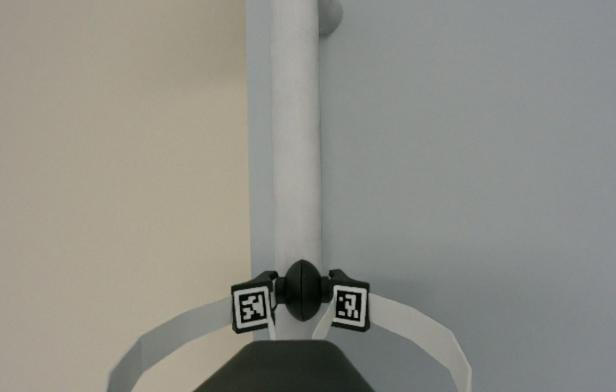

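Call:
{"fn": "move", "kwargs": {
  "r2": {"joints":{"gripper_m":0.06}},
  "blocking": false,
  "cameras": []
}}

Call:
{"fn": "wait", "kwargs": {
  "seconds": 1.5,
  "cameras": []
}}

Call:
{"fn": "move", "kwargs": {
  "r2": {"base":{"translate_m":0.035,"strafe_m":0.0},"pace":"slow","contact_limits":{"translate_m":0.1}},
  "blocking": false,
  "cameras": []
}}

Call:
{"fn": "wait", "kwargs": {
  "seconds": 1.5,
  "cameras": ["r2_head_camera","r2_wrist_camera"]
}}

Call:
{"fn": "move", "kwargs": {
  "r2": {"joints":{"gripper_m":-0.03}},
  "blocking": false,
  "cameras": []
}}

Call:
{"fn": "wait", "kwargs": {
  "seconds": 2.5,
  "cameras": ["r2_head_camera","r2_wrist_camera"]
}}

Scene clock: 396.17 s.
move: r2 moving
r1: as last shown
r1.lidar_m: 0.59 0.53 0.51 0.64 1.20 2.45 2.60 2.44 2.51 2.47 1.91 0.59
r1.servo_current: wrist_yaw_rad=46(72) wrist_pitch_rad=39(46) wrist_roll_rad=39(52) gripper_m=46(52)
r1.contact_limits: arm_m 0.9; rotate_rad 0.8
r1.wrist_depth_mm: - - - - - - - / - - - - - - - / - - - - - - - / - - - - - - - / - - - - - - - / - - - 192 183 - - / - - 156 185 156 1576 1537
r2.base_odometry: x=-1.637 y=-3.437 heading=-1.277
r2.turned_by_wheels: +0.000
r2.turned_by_imu: +0.001
r2.base_tilt: forward=-0.7 right=+0.1
r2.lidar_m: 0.57 1.37 2.16 2.57 1.71 1.41 2.96 2.58 1.16 0.64 0.52 0.45
r2.base_status: not commanded
r2.joint_positions: lift_m=+0.930 arm_m=+0.000 wrist_yaw_rad=-0.350 wrist_pitch_rad=+0.002 wrist_roll_rad=+0.000 gripper_m=-0.003
r2.joint_status: gripper_m moving
r2.measured_speeds: translate_m=+0.000 strafe_m=+0.000 rotate_rad=+0.000 lift_m=+0.000 arm_m=+0.000 wrist_yaw_rad=-0.011 wrist_pitch_rad=+0.000 wrist_roll_rad=+0.000
r2.motor_effort: lift_m=+21(21) arm_m=+4(5) wheel_0=+1(2) wheel_1=+2(3) wheel_2=-4(5)
r2.servo_current: wrist_yaw_rad=46(59) wrist_pitch_rad=39(46) wrist_roll_rad=52(59) gripper_m=65(111)
r2.contact_limits: translate_m 0.1
r2.hand_pose: x=+0.4118 y=-0.1811 z=+1.1075 quat_wxyz=(+0.985, +0.000, +0.001, -0.174) (m; r2's base frame)
r2.wrist_depth_mm: - - 327 232 283 263 247 / - - - 234 286 264 248 / - - - 301 286 265 251 / - - - 304 290 267 252 / - - - 236 293 268 253 / - - 185 202 282 271 252 / - 123 - - 291 264 255
pictures: none
No camera images: "cameras" was empty.

Scene clock: 397.27 s.
earlier move: r2 done
r1.base_odometry: x=-0.103 y=+1.696 heading=+2.364
r1.turned_by_wheels: +0.000
r1.turned_by_imu: +0.000
r1.base_tilt: forward=-1.6 right=+1.3
r1.lidar_m: 0.60 0.51 0.51 0.63 1.19 2.45 2.59 2.42 2.47 2.45 1.92 0.58
r1.base_status: not commanded
r1.joint_positions: lift_m=+0.500 arm_m=+0.450 wrist_yaw_rad=-0.003 wrist_pitch_rad=+0.002 wrist_roll_rad=+0.000 gripper_m=+0.000
r1.joint_status: not commanded
r1.measured_speeds: all 0
r1.motor_effort: lift_m=+13(13) arm_m=-4(4) wheel_0=+0(1) wheel_1=+0(0) wheel_2=+1(2)
r1.servo_current: wrist_yaw_rad=52(72) wrist_pitch_rad=46(52) wrist_roll_rad=46(65) gripper_m=46(52)
r1.contact_limits: arm_m 0.9; rotate_rad 0.8
r1.hand_pose: x=+0.9091 y=-0.0882 z=+0.6781 quat_wxyz=(+1.000, +0.000, +0.001, -0.001) (m; r1's base frame)
r1.wrist_depth_mm: - - - - - - - / - - - - - - - / - - - - - - - / - - - - - - - / - - - - - - - / - - - 192 183 - - / - - 156 184 156 1576 1499
r2.base_odometry: x=-1.637 y=-3.437 heading=-1.277
r2.turned_by_wheels: +0.000
r2.turned_by_imu: +0.000
r2.base_tilt: forward=-0.7 right=+0.0
r2.lidar_m: 0.55 1.38 2.16 2.59 1.71 1.40 2.96 2.57 1.17 0.63 0.52 0.45
r2.base_status: not commanded
r2.joint_positions: lift_m=+0.930 arm_m=+0.000 wrist_yaw_rad=-0.355 wrist_pitch_rad=+0.002 wrist_roll_rad=+0.000 gripper_m=+0.060
r2.joint_status: all done
r2.measured_speeds: all 0
r2.motor_effort: lift_m=+21(21) arm_m=+4(5) wheel_0=+2(2) wheel_1=+2(3) wheel_2=-4(5)
r2.servo_current: wrist_yaw_rad=46(65) wrist_pitch_rad=39(46) wrist_roll_rad=59(59) gripper_m=52(111)
r2.contact_limits: translate_m 0.1
r2.hand_pose: x=+0.4109 y=-0.1822 z=+1.1075 quat_wxyz=(+0.984, +0.000, +0.001, -0.176) (m; r2's base frame)
r2.wrist_depth_mm: - - 329 239 285 263 249 / - - 329 237 286 264 251 / - - 330 238 287 267 251 / - - 334 241 290 267 253 / - - 336 241 289 270 254 / - - 188 212 192 268 256 / - - - - 291 266 255
wait: 1.10 of 1.5 s (r2 has come to rest)
pictures: none
No camera images: "cameras" was empty.

Scene clock: 397.77 s.
move: r2 moving
r1: as last shown
r1.lidar_m: 0.59 0.49 0.49 0.61 1.21 2.45 2.57 2.43 2.50 2.43 1.89 0.58
r1.motor_effort: lift_m=+13(13) arm_m=-4(4) wheel_0=+0(1) wheel_1=+0(0) wheel_2=+2(2)
r1.servo_current: wrist_yaw_rad=52(65) wrist_pitch_rad=39(46) wrist_roll_rad=59(59) gripper_m=46(52)
r1.contact_limits: arm_m 0.9; rotate_rad 0.8
r1.wrist_depth_mm: - - - - - - - / - - - - - - - / - - - - - - - / - - - - - - - / - - - - - - - / - - - 193 184 - - / - - 155 184 157 1499 1499
r2.base_odometry: x=-1.633 y=-3.449 heading=-1.277
r2.turned_by_wheels: +0.000
r2.turned_by_imu: +0.001
r2.base_tilt: forward=-0.7 right=+0.0
r2.lidar_m: 0.56 1.36 2.17 2.58 1.75 1.41 2.96 2.57 1.16 0.59 0.49 0.45
r2.base_status: translate_m moving; strafe_m moving
r2.joint_positions: lift_m=+0.930 arm_m=+0.000 wrist_yaw_rad=-0.355 wrist_pitch_rad=+0.002 wrist_roll_rad=+0.000 gripper_m=+0.060
r2.joint_status: not commanded
r2.measured_speeds: translate_m=+0.049 strafe_m=+0.000 rotate_rad=-0.002 lift_m=+0.000 arm_m=+0.000 wrist_yaw_rad=+0.000 wrist_pitch_rad=+0.000 wrist_roll_rad=+0.000
r2.motor_effort: lift_m=+21(21) arm_m=+4(4) wheel_0=+14(14) wheel_1=+8(8) wheel_2=-18(18)
r2.servo_current: wrist_yaw_rad=39(59) wrist_pitch_rad=39(46) wrist_roll_rad=52(52) gripper_m=52(59)
r2.contact_limits: translate_m 0.1
r2.hand_pose: x=+0.4109 y=-0.1822 z=+1.1075 quat_wxyz=(+0.984, +0.000, +0.001, -0.176) (m; r2's base frame)
r2.wrist_depth_mm: - - 320 224 277 256 244 / - - - 234 279 257 243 / - - - 234 282 259 244 / - - - 233 283 258 247 / - - - 229 285 263 248 / - - 187 214 193 264 247 / - 136 - - 285 258 251
pictures: none
No camera images: "cameras" was empty.

Scene clock: 399.10 s.
earlier move: r2 contact_stop
r1.base_odometry: x=-0.103 y=+1.696 heading=+2.364
r1.turned_by_wheels: +0.000
r1.turned_by_imu: +0.000
r1.base_tilt: forward=-1.5 right=+1.2
r1.lidar_m: 0.58 0.51 0.51 0.63 1.19 2.44 2.56 2.43 2.50 2.46 1.92 0.58
r1.base_status: not commanded
r1.joint_positions: lift_m=+0.500 arm_m=+0.450 wrist_yaw_rad=-0.003 wrist_pitch_rad=+0.002 wrist_roll_rad=+0.000 gripper_m=+0.000
r1.joint_status: not commanded
r1.measured_speeds: all 0
r1.motor_effort: lift_m=+13(13) arm_m=-4(4) wheel_0=+0(1) wheel_1=+0(0) wheel_2=+1(2)
r1.servo_current: wrist_yaw_rad=52(65) wrist_pitch_rad=46(52) wrist_roll_rad=59(59) gripper_m=39(52)
r1.contact_limits: arm_m 0.9; rotate_rad 0.8
r1.hand_pose: x=+0.9091 y=-0.0882 z=+0.6781 quat_wxyz=(+1.000, +0.000, +0.001, -0.001) (m; r1's base frame)
r1.wrist_depth_mm: - - - - - - - / - - - - - - - / - - - - - - - / - - - - - - - / - - - - - - - / - - - 192 183 - - / - - 156 185 146 1499 1499
r2.base_odometry: x=-1.633 y=-3.437 heading=-1.355
r2.turned_by_wheels: -0.078
r2.turned_by_imu: -0.052
r2.base_tilt: forward=-0.7 right=+0.1
r2.lidar_m: 0.58 1.29 2.16 2.50 4.29 1.40 3.05 2.60 1.32 0.70 0.51 0.44
r2.base_status: translate_m contact_stop (by the wheels' count: +0.001 of +0.035); the other done
r2.joint_positions: lift_m=+0.930 arm_m=+0.000 wrist_yaw_rad=-0.364 wrist_pitch_rad=+0.002 wrist_roll_rad=+0.000 gripper_m=+0.060
r2.joint_status: not commanded
r2.measured_speeds: all 0
r2.on_its_own: the wheels are slack since a contact_stop
r2.motor_effort: lift_m=+21(21) arm_m=+4(4) wheel_0=+0(14) wheel_1=+0(9) wheel_2=+0(19)
r2.servo_current: wrist_yaw_rad=72(91) wrist_pitch_rad=39(46) wrist_roll_rad=33(65) gripper_m=46(59)
r2.contact_limits: translate_m 0.1
r2.hand_pose: x=+0.4093 y=-0.1843 z=+1.1075 quat_wxyz=(+0.984, +0.000, +0.001, -0.181) (m; r2's base frame)
r2.wrist_depth_mm: - - 330 303 291 272 259 / - - 334 307 293 274 260 / - - 334 309 297 276 263 / - - 338 312 296 277 264 / - - 250 314 294 279 265 / - - 195 251 192 279 266 / - - - - 298 276 268
wait: 1.33 of 1.5 s (r2 has come to rest)
pictures: r2_head_camera, r2_wrist_camera
Images, in order (width x height): r2_head_camera 420x560, r2_wrist_camera 616x392.

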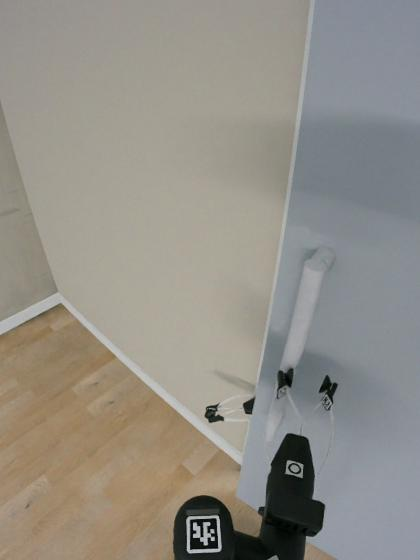

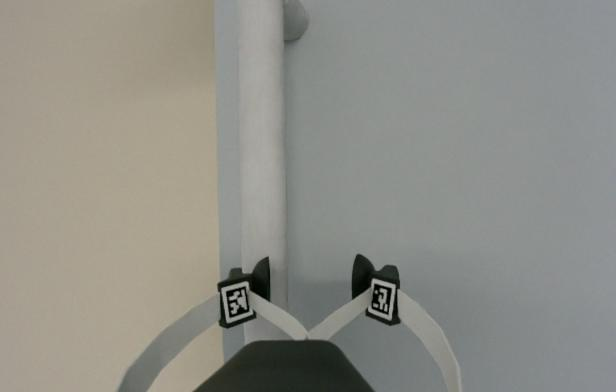

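not run: a stop that you did not command came earlier in this reply.

not run: a stop that you did not command came earlier in this reply.

Call:
{"fn": "move", "kwargs": {
  "r2": {"base":{"translate_m":-0.035,"strafe_m":0.038},"joints":{"gripper_m":0.085},"pace":"slow"},
  "blocking": false,
  "cameras": []
}}

Call:
{"fn": "wait", "kwargs": {
  "seconds": 1.5,
  "cameras": []
}}

Call:
{"fn": "wait", "kwargs": {
  "seconds": 0.5,
  "cameras": ["r2_head_camera","r2_wrist_camera"]
}}

Scene clock: 404.37 s.
move: r2 moving
r1: as last shown
r1.base_tilt: forward=-1.6 right=+1.3
r1.lidar_m: 0.58 0.51 0.49 0.62 1.19 2.43 2.57 2.44 2.52 2.47 1.91 0.59
r1.motor_effort: lift_m=+13(13) arm_m=-4(4) wheel_0=+0(1) wheel_1=+0(0) wheel_2=+2(2)
r1.servo_current: wrist_yaw_rad=39(65) wrist_pitch_rad=46(46) wrist_roll_rad=59(65) gripper_m=39(52)
r1.contact_limits: arm_m 0.9; rotate_rad 0.8
r1.wrist_depth_mm: - - - - - - - / - - - - - - - / - - - - - - - / - - - - - - - / - - - - - - - / - - - 192 183 - - / - - 156 185 146 1537 1464
r2.base_odometry: x=-1.626 y=-3.427 heading=-1.354
r2.turned_by_wheels: +0.001
r2.turned_by_imu: +0.001
r2.base_tilt: forward=-0.7 right=+0.1
r2.lidar_m: 0.58 1.33 2.14 2.50 4.32 1.37 3.03 2.59 1.32 0.72 0.54 0.46
r2.base_status: translate_m moving; strafe_m moving
r2.joint_positions: lift_m=+0.930 arm_m=+0.000 wrist_yaw_rad=-0.353 wrist_pitch_rad=+0.002 wrist_roll_rad=+0.000 gripper_m=+0.070
r2.joint_status: gripper_m moving
r2.measured_speeds: translate_m=-0.033 strafe_m=+0.037 rotate_rad=+0.002 lift_m=+0.000 arm_m=+0.000 wrist_yaw_rad=+0.000 wrist_pitch_rad=+0.000 wrist_roll_rad=+0.000
r2.motor_effort: lift_m=+21(21) arm_m=+5(5) wheel_0=-8(10) wheel_1=+6(7) wheel_2=+8(9)
r2.servo_current: wrist_yaw_rad=52(72) wrist_pitch_rad=39(46) wrist_roll_rad=52(59) gripper_m=65(91)
r2.hand_pose: x=+0.4113 y=-0.1817 z=+1.1075 quat_wxyz=(+0.984, +0.000, +0.001, -0.176) (m; r2's base frame)
r2.wrist_depth_mm: - - 340 272 301 278 265 / - - 345 314 301 282 267 / - - 343 319 306 283 270 / - - 349 264 306 285 271 / - - 347 263 307 287 273 / - - 190 258 190 289 271 / - - - - 306 281 272
pictures: none
No camera images: "cameras" was empty.

Scene clock: 405.57 s.
earlier move: r2 done
r1.base_odometry: x=-0.103 y=+1.696 heading=+2.364
r1.turned_by_wheels: +0.000
r1.turned_by_imu: +0.000
r1.base_tilt: forward=-1.6 right=+1.3
r1.lidar_m: 0.59 0.49 0.50 0.59 1.19 2.46 2.60 2.43 2.50 2.40 1.92 0.59
r1.base_status: not commanded
r1.joint_positions: lift_m=+0.500 arm_m=+0.450 wrist_yaw_rad=-0.003 wrist_pitch_rad=+0.002 wrist_roll_rad=+0.000 gripper_m=+0.000
r1.joint_status: not commanded
r1.measured_speeds: all 0
r1.motor_effort: lift_m=+13(13) arm_m=-4(4) wheel_0=+0(1) wheel_1=+0(0) wheel_2=+2(2)
r1.servo_current: wrist_yaw_rad=65(65) wrist_pitch_rad=39(52) wrist_roll_rad=52(65) gripper_m=39(52)
r1.contact_limits: arm_m 0.9; rotate_rad 0.8
r1.hand_pose: x=+0.9091 y=-0.0882 z=+0.6781 quat_wxyz=(+1.000, +0.000, +0.001, -0.001) (m; r1's base frame)
r1.wrist_depth_mm: - - - - - - - / - - - - - - - / - - - - - - - / - - - - - - - / - - - - - - - / - - - 193 184 - - / - - 157 185 146 1537 1499
r2.base_odometry: x=-1.604 y=-3.395 heading=-1.354
r2.turned_by_wheels: +0.000
r2.turned_by_imu: +0.000
r2.base_tilt: forward=-0.6 right=+0.1
r2.lidar_m: 0.60 1.41 2.13 2.50 4.29 1.34 3.05 2.61 1.43 0.74 0.57 0.50
r2.base_status: done
r2.joint_positions: lift_m=+0.930 arm_m=+0.000 wrist_yaw_rad=-0.353 wrist_pitch_rad=+0.002 wrist_roll_rad=+0.000 gripper_m=+0.085
r2.joint_status: all done
r2.measured_speeds: all 0
r2.motor_effort: lift_m=+21(21) arm_m=+4(5) wheel_0=-5(10) wheel_1=+5(7) wheel_2=+6(9)
r2.servo_current: wrist_yaw_rad=39(72) wrist_pitch_rad=46(46) wrist_roll_rad=52(59) gripper_m=46(91)
r2.hand_pose: x=+0.4113 y=-0.1817 z=+1.1075 quat_wxyz=(+0.984, +0.000, +0.001, -0.176) (m; r2's base frame)
r2.wrist_depth_mm: - - - 325 336 314 296 / - - - 353 340 319 301 / - - - 355 342 319 303 / - - - 291 342 324 303 / - - - 359 343 322 306 / - - 190 296 193 320 307 / - - - - 343 322 309
wait: 1.20 of 1.5 s (r2 has come to rest)
pictures: none
No camera images: "cameras" was empty.

Scene clock: 406.07 s.
r1.base_odometry: x=-0.103 y=+1.696 heading=+2.364
r1.turned_by_wheels: +0.000
r1.turned_by_imu: +0.000
r1.base_tilt: forward=-1.5 right=+1.3
r1.lidar_m: 0.59 0.51 0.52 0.63 1.17 2.42 2.58 2.44 2.51 2.45 1.90 0.59
r1.base_status: not commanded
r1.joint_positions: lift_m=+0.500 arm_m=+0.450 wrist_yaw_rad=-0.003 wrist_pitch_rad=+0.002 wrist_roll_rad=+0.000 gripper_m=+0.000
r1.joint_status: not commanded
r1.measured_speeds: all 0
r1.motor_effort: lift_m=+13(13) arm_m=-4(4) wheel_0=+0(1) wheel_1=+0(0) wheel_2=+2(2)
r1.servo_current: wrist_yaw_rad=52(65) wrist_pitch_rad=46(52) wrist_roll_rad=46(65) gripper_m=46(52)
r1.contact_limits: arm_m 0.9; rotate_rad 0.8
r1.hand_pose: x=+0.9091 y=-0.0882 z=+0.6781 quat_wxyz=(+1.000, +0.000, +0.001, -0.001) (m; r1's base frame)
r1.wrist_depth_mm: - - - - - - - / - - - - - - - / - - - - - - - / - - - - - - - / - - - - - - - / - - - 193 184 - - / - - 157 185 146 1499 1499
r2.base_odometry: x=-1.604 y=-3.395 heading=-1.354
r2.turned_by_wheels: +0.000
r2.turned_by_imu: +0.000
r2.base_tilt: forward=-0.7 right=+0.0
r2.lidar_m: 0.60 1.35 2.14 2.54 4.25 1.35 3.07 2.60 1.40 0.75 0.55 0.50
r2.base_status: done
r2.joint_positions: lift_m=+0.930 arm_m=+0.000 wrist_yaw_rad=-0.353 wrist_pitch_rad=+0.002 wrist_roll_rad=+0.000 gripper_m=+0.085
r2.joint_status: all done
r2.measured_speeds: all 0
r2.motor_effort: lift_m=+21(21) arm_m=+4(5) wheel_0=-5(10) wheel_1=+4(7) wheel_2=+6(9)
r2.servo_current: wrist_yaw_rad=52(72) wrist_pitch_rad=39(46) wrist_roll_rad=46(59) gripper_m=46(91)
r2.hand_pose: x=+0.4113 y=-0.1817 z=+1.1075 quat_wxyz=(+0.984, +0.000, +0.001, -0.176) (m; r2's base frame)
r2.wrist_depth_mm: - - - 325 338 315 297 / - - - 353 342 314 300 / - - - 355 342 319 301 / - - - 291 345 319 304 / - - - 362 343 320 306 / - - 190 287 193 320 307 / - - - - 345 322 309
wait: 0.50 s; at rest by 0.27 s
pictures: r2_head_camera, r2_wrist_camera
Images, in order (width x height): r2_head_camera 420x560, r2_wrist_camera 616x392.

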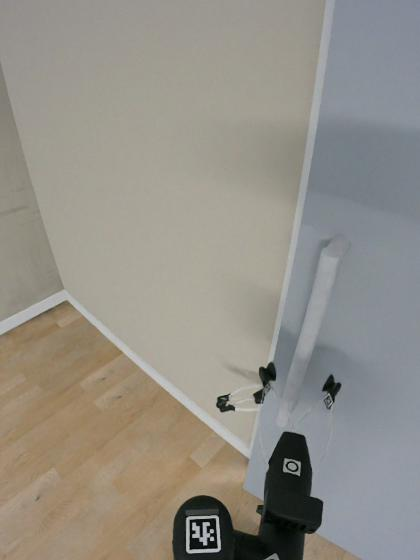

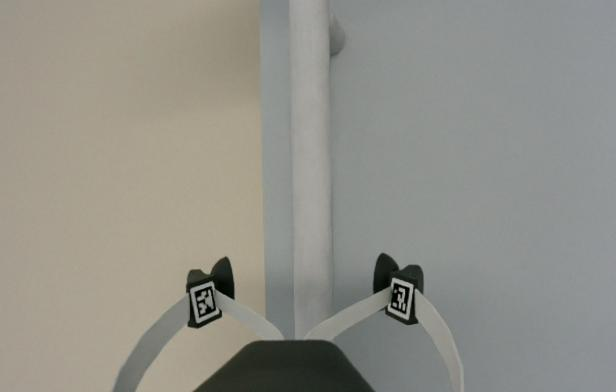

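Call:
{"fn": "move", "kwargs": {
  "r2": {"base":{"translate_m":0.069,"strafe_m":-0.031},"pace":"slow","contact_limits":{"translate_m":0.15}},
  "blocking": false,
  "cameras": []
}}

Call:
{"fn": "wait", "kwargs": {
  "seconds": 2,
  "cameras": ["r2_wrist_camera"]
}}

Call:
{"fn": "move", "kwargs": {
  "r2": {"joints":{"gripper_m":-0.03}},
  "blocking": false,
  "cameras": []
}}

Call:
{"fn": "wait", "kwargs": {
  "seconds": 2.5,
  "cameras": ["r2_head_camera","r2_wrist_camera"]
}}

Scene clock: 413.53 s.
move: r2 moving
r1: as last shown
r1.lidar_m: 0.60 0.50 0.50 0.63 1.18 2.46 2.57 2.43 2.49 2.45 1.88 0.58
r1.motor_effort: lift_m=+13(13) arm_m=-4(4) wheel_0=+0(0) wheel_1=+0(0) wheel_2=+2(2)
r1.servo_current: wrist_yaw_rad=65(65) wrist_pitch_rad=39(46) wrist_roll_rad=46(65) gripper_m=39(46)
r1.contact_limits: arm_m 0.9; rotate_rad 0.8
r1.wrist_depth_mm: - - - - - - - / - - - - - - - / - - - - - - - / - - - - - - - / - - - - - - - / - - - 192 184 - - / - - 156 185 146 1537 1537
r2.base_odometry: x=-1.606 y=-3.408 heading=-1.354
r2.turned_by_wheels: +0.000
r2.turned_by_imu: +0.001
r2.base_tilt: forward=-0.7 right=+0.1
r2.lidar_m: 0.59 1.36 2.15 2.50 4.27 1.37 3.06 2.61 1.38 0.72 0.58 0.48
r2.base_status: translate_m moving; strafe_m moving
r2.joint_positions: lift_m=+0.930 arm_m=+0.000 wrist_yaw_rad=-0.353 wrist_pitch_rad=+0.002 wrist_roll_rad=+0.000 gripper_m=+0.085
r2.joint_status: not commanded
r2.measured_speeds: translate_m=+0.049 strafe_m=-0.022 rotate_rad=+0.001 lift_m=+0.000 arm_m=+0.000 wrist_yaw_rad=+0.000 wrist_pitch_rad=+0.000 wrist_roll_rad=+0.000
r2.motor_effort: lift_m=+21(21) arm_m=+4(4) wheel_0=+9(10) wheel_1=+5(6) wheel_2=-9(9)
r2.servo_current: wrist_yaw_rad=46(59) wrist_pitch_rad=39(46) wrist_roll_rad=52(52) gripper_m=59(59)
r2.contact_limits: translate_m 0.15
r2.hand_pose: x=+0.4113 y=-0.1817 z=+1.1075 quat_wxyz=(+0.984, +0.000, +0.001, -0.176) (m; r2's base frame)
r2.wrist_depth_mm: - - - 297 327 304 289 / - - - 342 329 306 291 / - - - 345 330 309 293 / - - - 345 336 310 291 / - - - 282 332 314 294 / - - 192 285 192 312 297 / - - - - 332 307 300
pictures: none
No camera images: "cameras" was empty.

Scene clock: 414.97 s.
earlier move: r2 done
r1.base_odometry: x=-0.103 y=+1.696 heading=+2.364
r1.turned_by_wheels: +0.000
r1.turned_by_imu: +0.000
r1.base_tilt: forward=-1.6 right=+1.3
r1.lidar_m: 0.57 0.51 0.51 0.63 1.20 2.44 2.58 2.43 2.48 2.43 1.92 0.59
r1.base_status: not commanded
r1.joint_positions: lift_m=+0.500 arm_m=+0.450 wrist_yaw_rad=-0.003 wrist_pitch_rad=+0.002 wrist_roll_rad=+0.000 gripper_m=+0.000
r1.joint_status: not commanded
r1.measured_speeds: all 0
r1.motor_effort: lift_m=+13(13) arm_m=-4(4) wheel_0=+0(1) wheel_1=+0(0) wheel_2=+2(2)
r1.servo_current: wrist_yaw_rad=39(72) wrist_pitch_rad=39(52) wrist_roll_rad=46(65) gripper_m=39(46)
r1.contact_limits: arm_m 0.9; rotate_rad 0.8
r1.hand_pose: x=+0.9091 y=-0.0882 z=+0.6781 quat_wxyz=(+1.000, +0.000, +0.001, -0.001) (m; r1's base frame)
r1.wrist_depth_mm: - - - - - - - / - - - - - - - / - - - - - - - / - - - - - - - / - - - - - - - / - - - 191 183 - - / - - 156 185 145 1537 1464
r2.base_odometry: x=-1.619 y=-3.469 heading=-1.354
r2.turned_by_wheels: +0.000
r2.turned_by_imu: +0.000
r2.base_tilt: forward=-0.6 right=+0.1
r2.lidar_m: 0.55 1.26 2.12 2.48 4.25 1.45 3.08 2.61 1.23 0.65 0.49 0.40
r2.base_status: done
r2.joint_positions: lift_m=+0.930 arm_m=+0.000 wrist_yaw_rad=-0.353 wrist_pitch_rad=+0.002 wrist_roll_rad=+0.000 gripper_m=+0.085
r2.joint_status: not commanded
r2.measured_speeds: all 0
r2.motor_effort: lift_m=+21(21) arm_m=+4(5) wheel_0=+5(10) wheel_1=+4(6) wheel_2=-6(11)
r2.servo_current: wrist_yaw_rad=59(59) wrist_pitch_rad=33(46) wrist_roll_rad=52(59) gripper_m=52(59)
r2.contact_limits: translate_m 0.15
r2.hand_pose: x=+0.4113 y=-0.1817 z=+1.1075 quat_wxyz=(+0.984, +0.000, +0.001, -0.176) (m; r2's base frame)
r2.wrist_depth_mm: - - 306 213 267 249 236 / - - 306 213 267 251 237 / - - 307 214 271 252 239 / - - 310 215 272 254 241 / - - 310 216 273 255 243 / - - 191 217 192 255 243 / - - - - 273 253 245
wait: 1.43 of 2 s (r2 has come to rest)
pictures: r2_wrist_camera
Images, in order (width x height): r2_wrist_camera 616x392.

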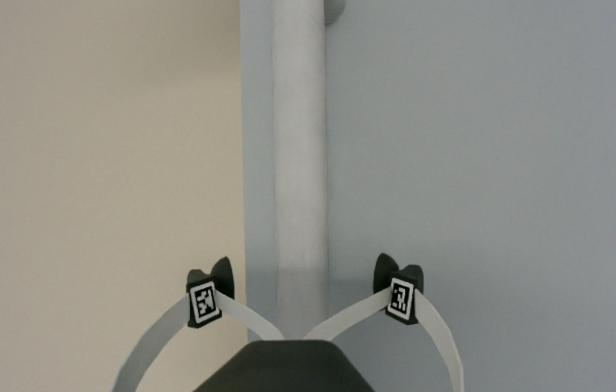

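Scene clock: 415.47 s.
move: r2 moving
r1: as last shown
r1.lidar_m: 0.60 0.50 0.49 0.60 1.21 2.47 2.58 2.41 2.50 2.45 1.91 0.58
r1.servo_current: wrist_yaw_rad=46(65) wrist_pitch_rad=46(52) wrist_roll_rad=46(52) gripper_m=46(52)
r1.contact_limits: arm_m 0.9; rotate_rad 0.8
r1.wrist_depth_mm: - - - - - - - / - - - - - - - / - - - - - - - / - - - - - - - / - - - - - - - / - - - 192 182 - - / - - 157 185 146 1537 1499
r2.base_odometry: x=-1.619 y=-3.469 heading=-1.354
r2.turned_by_wheels: +0.000
r2.turned_by_imu: +0.000
r2.base_tilt: forward=-0.7 right=+0.1
r2.lidar_m: 0.55 1.25 2.11 2.48 4.26 1.44 3.06 2.63 1.25 0.62 0.50 0.44
r2.base_status: not commanded
r2.joint_positions: lift_m=+0.930 arm_m=+0.000 wrist_yaw_rad=-0.353 wrist_pitch_rad=+0.002 wrist_roll_rad=+0.000 gripper_m=+0.067
r2.joint_status: gripper_m moving
r2.measured_speeds: all 0
r2.motor_effort: lift_m=+21(21) arm_m=+4(5) wheel_0=+5(5) wheel_1=+4(4) wheel_2=-7(7)
r2.servo_current: wrist_yaw_rad=46(52) wrist_pitch_rad=39(39) wrist_roll_rad=46(59) gripper_m=104(130)
r2.contact_limits: translate_m 0.15
r2.hand_pose: x=+0.4113 y=-0.1817 z=+1.1075 quat_wxyz=(+0.984, +0.000, +0.001, -0.176) (m; r2's base frame)
r2.wrist_depth_mm: - - 304 213 266 249 236 / - - 306 214 267 251 236 / - - 309 214 270 252 237 / - - 310 215 273 253 241 / - - 309 216 271 255 242 / - - 188 213 193 255 244 / - - - - 271 252 246
pictures: none
No camera images: "cameras" was empty.

Scene clock: 416.80 s.
earlier move: r2 done
r1.base_odometry: x=-0.103 y=+1.696 heading=+2.364
r1.turned_by_wheels: +0.000
r1.turned_by_imu: +0.000
r1.base_tilt: forward=-1.5 right=+1.3
r1.lidar_m: 0.58 0.50 0.51 0.62 1.23 2.44 2.59 2.43 2.48 2.46 1.92 0.60
r1.base_status: not commanded
r1.joint_positions: lift_m=+0.500 arm_m=+0.450 wrist_yaw_rad=-0.003 wrist_pitch_rad=+0.002 wrist_roll_rad=+0.000 gripper_m=+0.000
r1.joint_status: not commanded
r1.measured_speeds: all 0
r1.motor_effort: lift_m=+13(13) arm_m=-4(4) wheel_0=+0(1) wheel_1=+0(0) wheel_2=+2(2)
r1.servo_current: wrist_yaw_rad=59(65) wrist_pitch_rad=39(52) wrist_roll_rad=46(72) gripper_m=46(52)
r1.contact_limits: arm_m 0.9; rotate_rad 0.8
r1.hand_pose: x=+0.9091 y=-0.0882 z=+0.6781 quat_wxyz=(+1.000, +0.000, +0.001, -0.001) (m; r1's base frame)
r1.wrist_depth_mm: - - - - - - - / - - - - - - - / - - - - - - - / - - - - - - - / - - - - - - - / - - - 192 183 - - / - - 157 185 145 1576 1499
r2.base_odometry: x=-1.619 y=-3.469 heading=-1.354
r2.turned_by_wheels: +0.000
r2.turned_by_imu: +0.000
r2.base_tilt: forward=-0.6 right=+0.0
r2.lidar_m: 0.53 1.22 2.11 2.49 4.25 1.42 3.08 2.64 1.27 0.64 0.48 0.42
r2.base_status: not commanded
r2.joint_positions: lift_m=+0.930 arm_m=+0.000 wrist_yaw_rad=-0.350 wrist_pitch_rad=+0.002 wrist_roll_rad=+0.000 gripper_m=-0.028
r2.joint_status: all done
r2.measured_speeds: all 0
r2.motor_effort: lift_m=+21(21) arm_m=+4(5) wheel_0=+3(5) wheel_1=+3(4) wheel_2=-4(7)
r2.servo_current: wrist_yaw_rad=39(59) wrist_pitch_rad=39(46) wrist_roll_rad=46(59) gripper_m=163(351)
r2.contact_limits: translate_m 0.15
r2.hand_pose: x=+0.4118 y=-0.1811 z=+1.1075 quat_wxyz=(+0.985, +0.000, +0.001, -0.174) (m; r2's base frame)
r2.wrist_depth_mm: - - 304 210 267 249 236 / - - 307 211 268 251 236 / - - 306 211 270 252 236 / - - - 213 272 252 240 / - - - 213 271 254 241 / - - 179 212 177 251 241 / - - - - 270 254 243
wait: 1.33 of 2.5 s (r2 has come to rest)
pictures: r2_head_camera, r2_wrist_camera
Images, in order (width x height): r2_head_camera 420x560, r2_wrist_camera 616x392.

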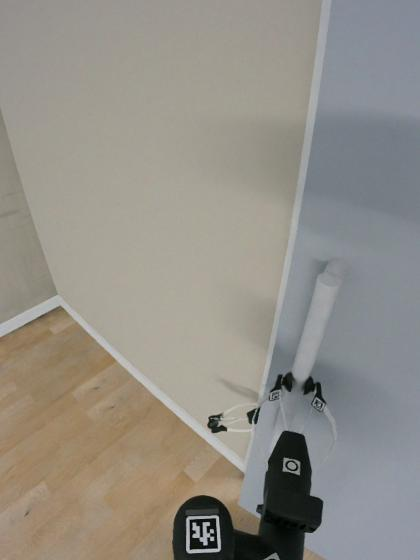

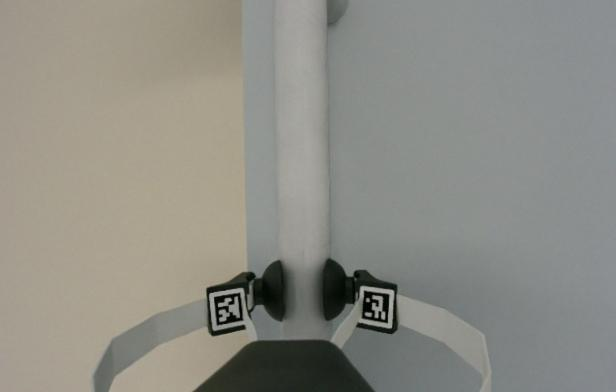

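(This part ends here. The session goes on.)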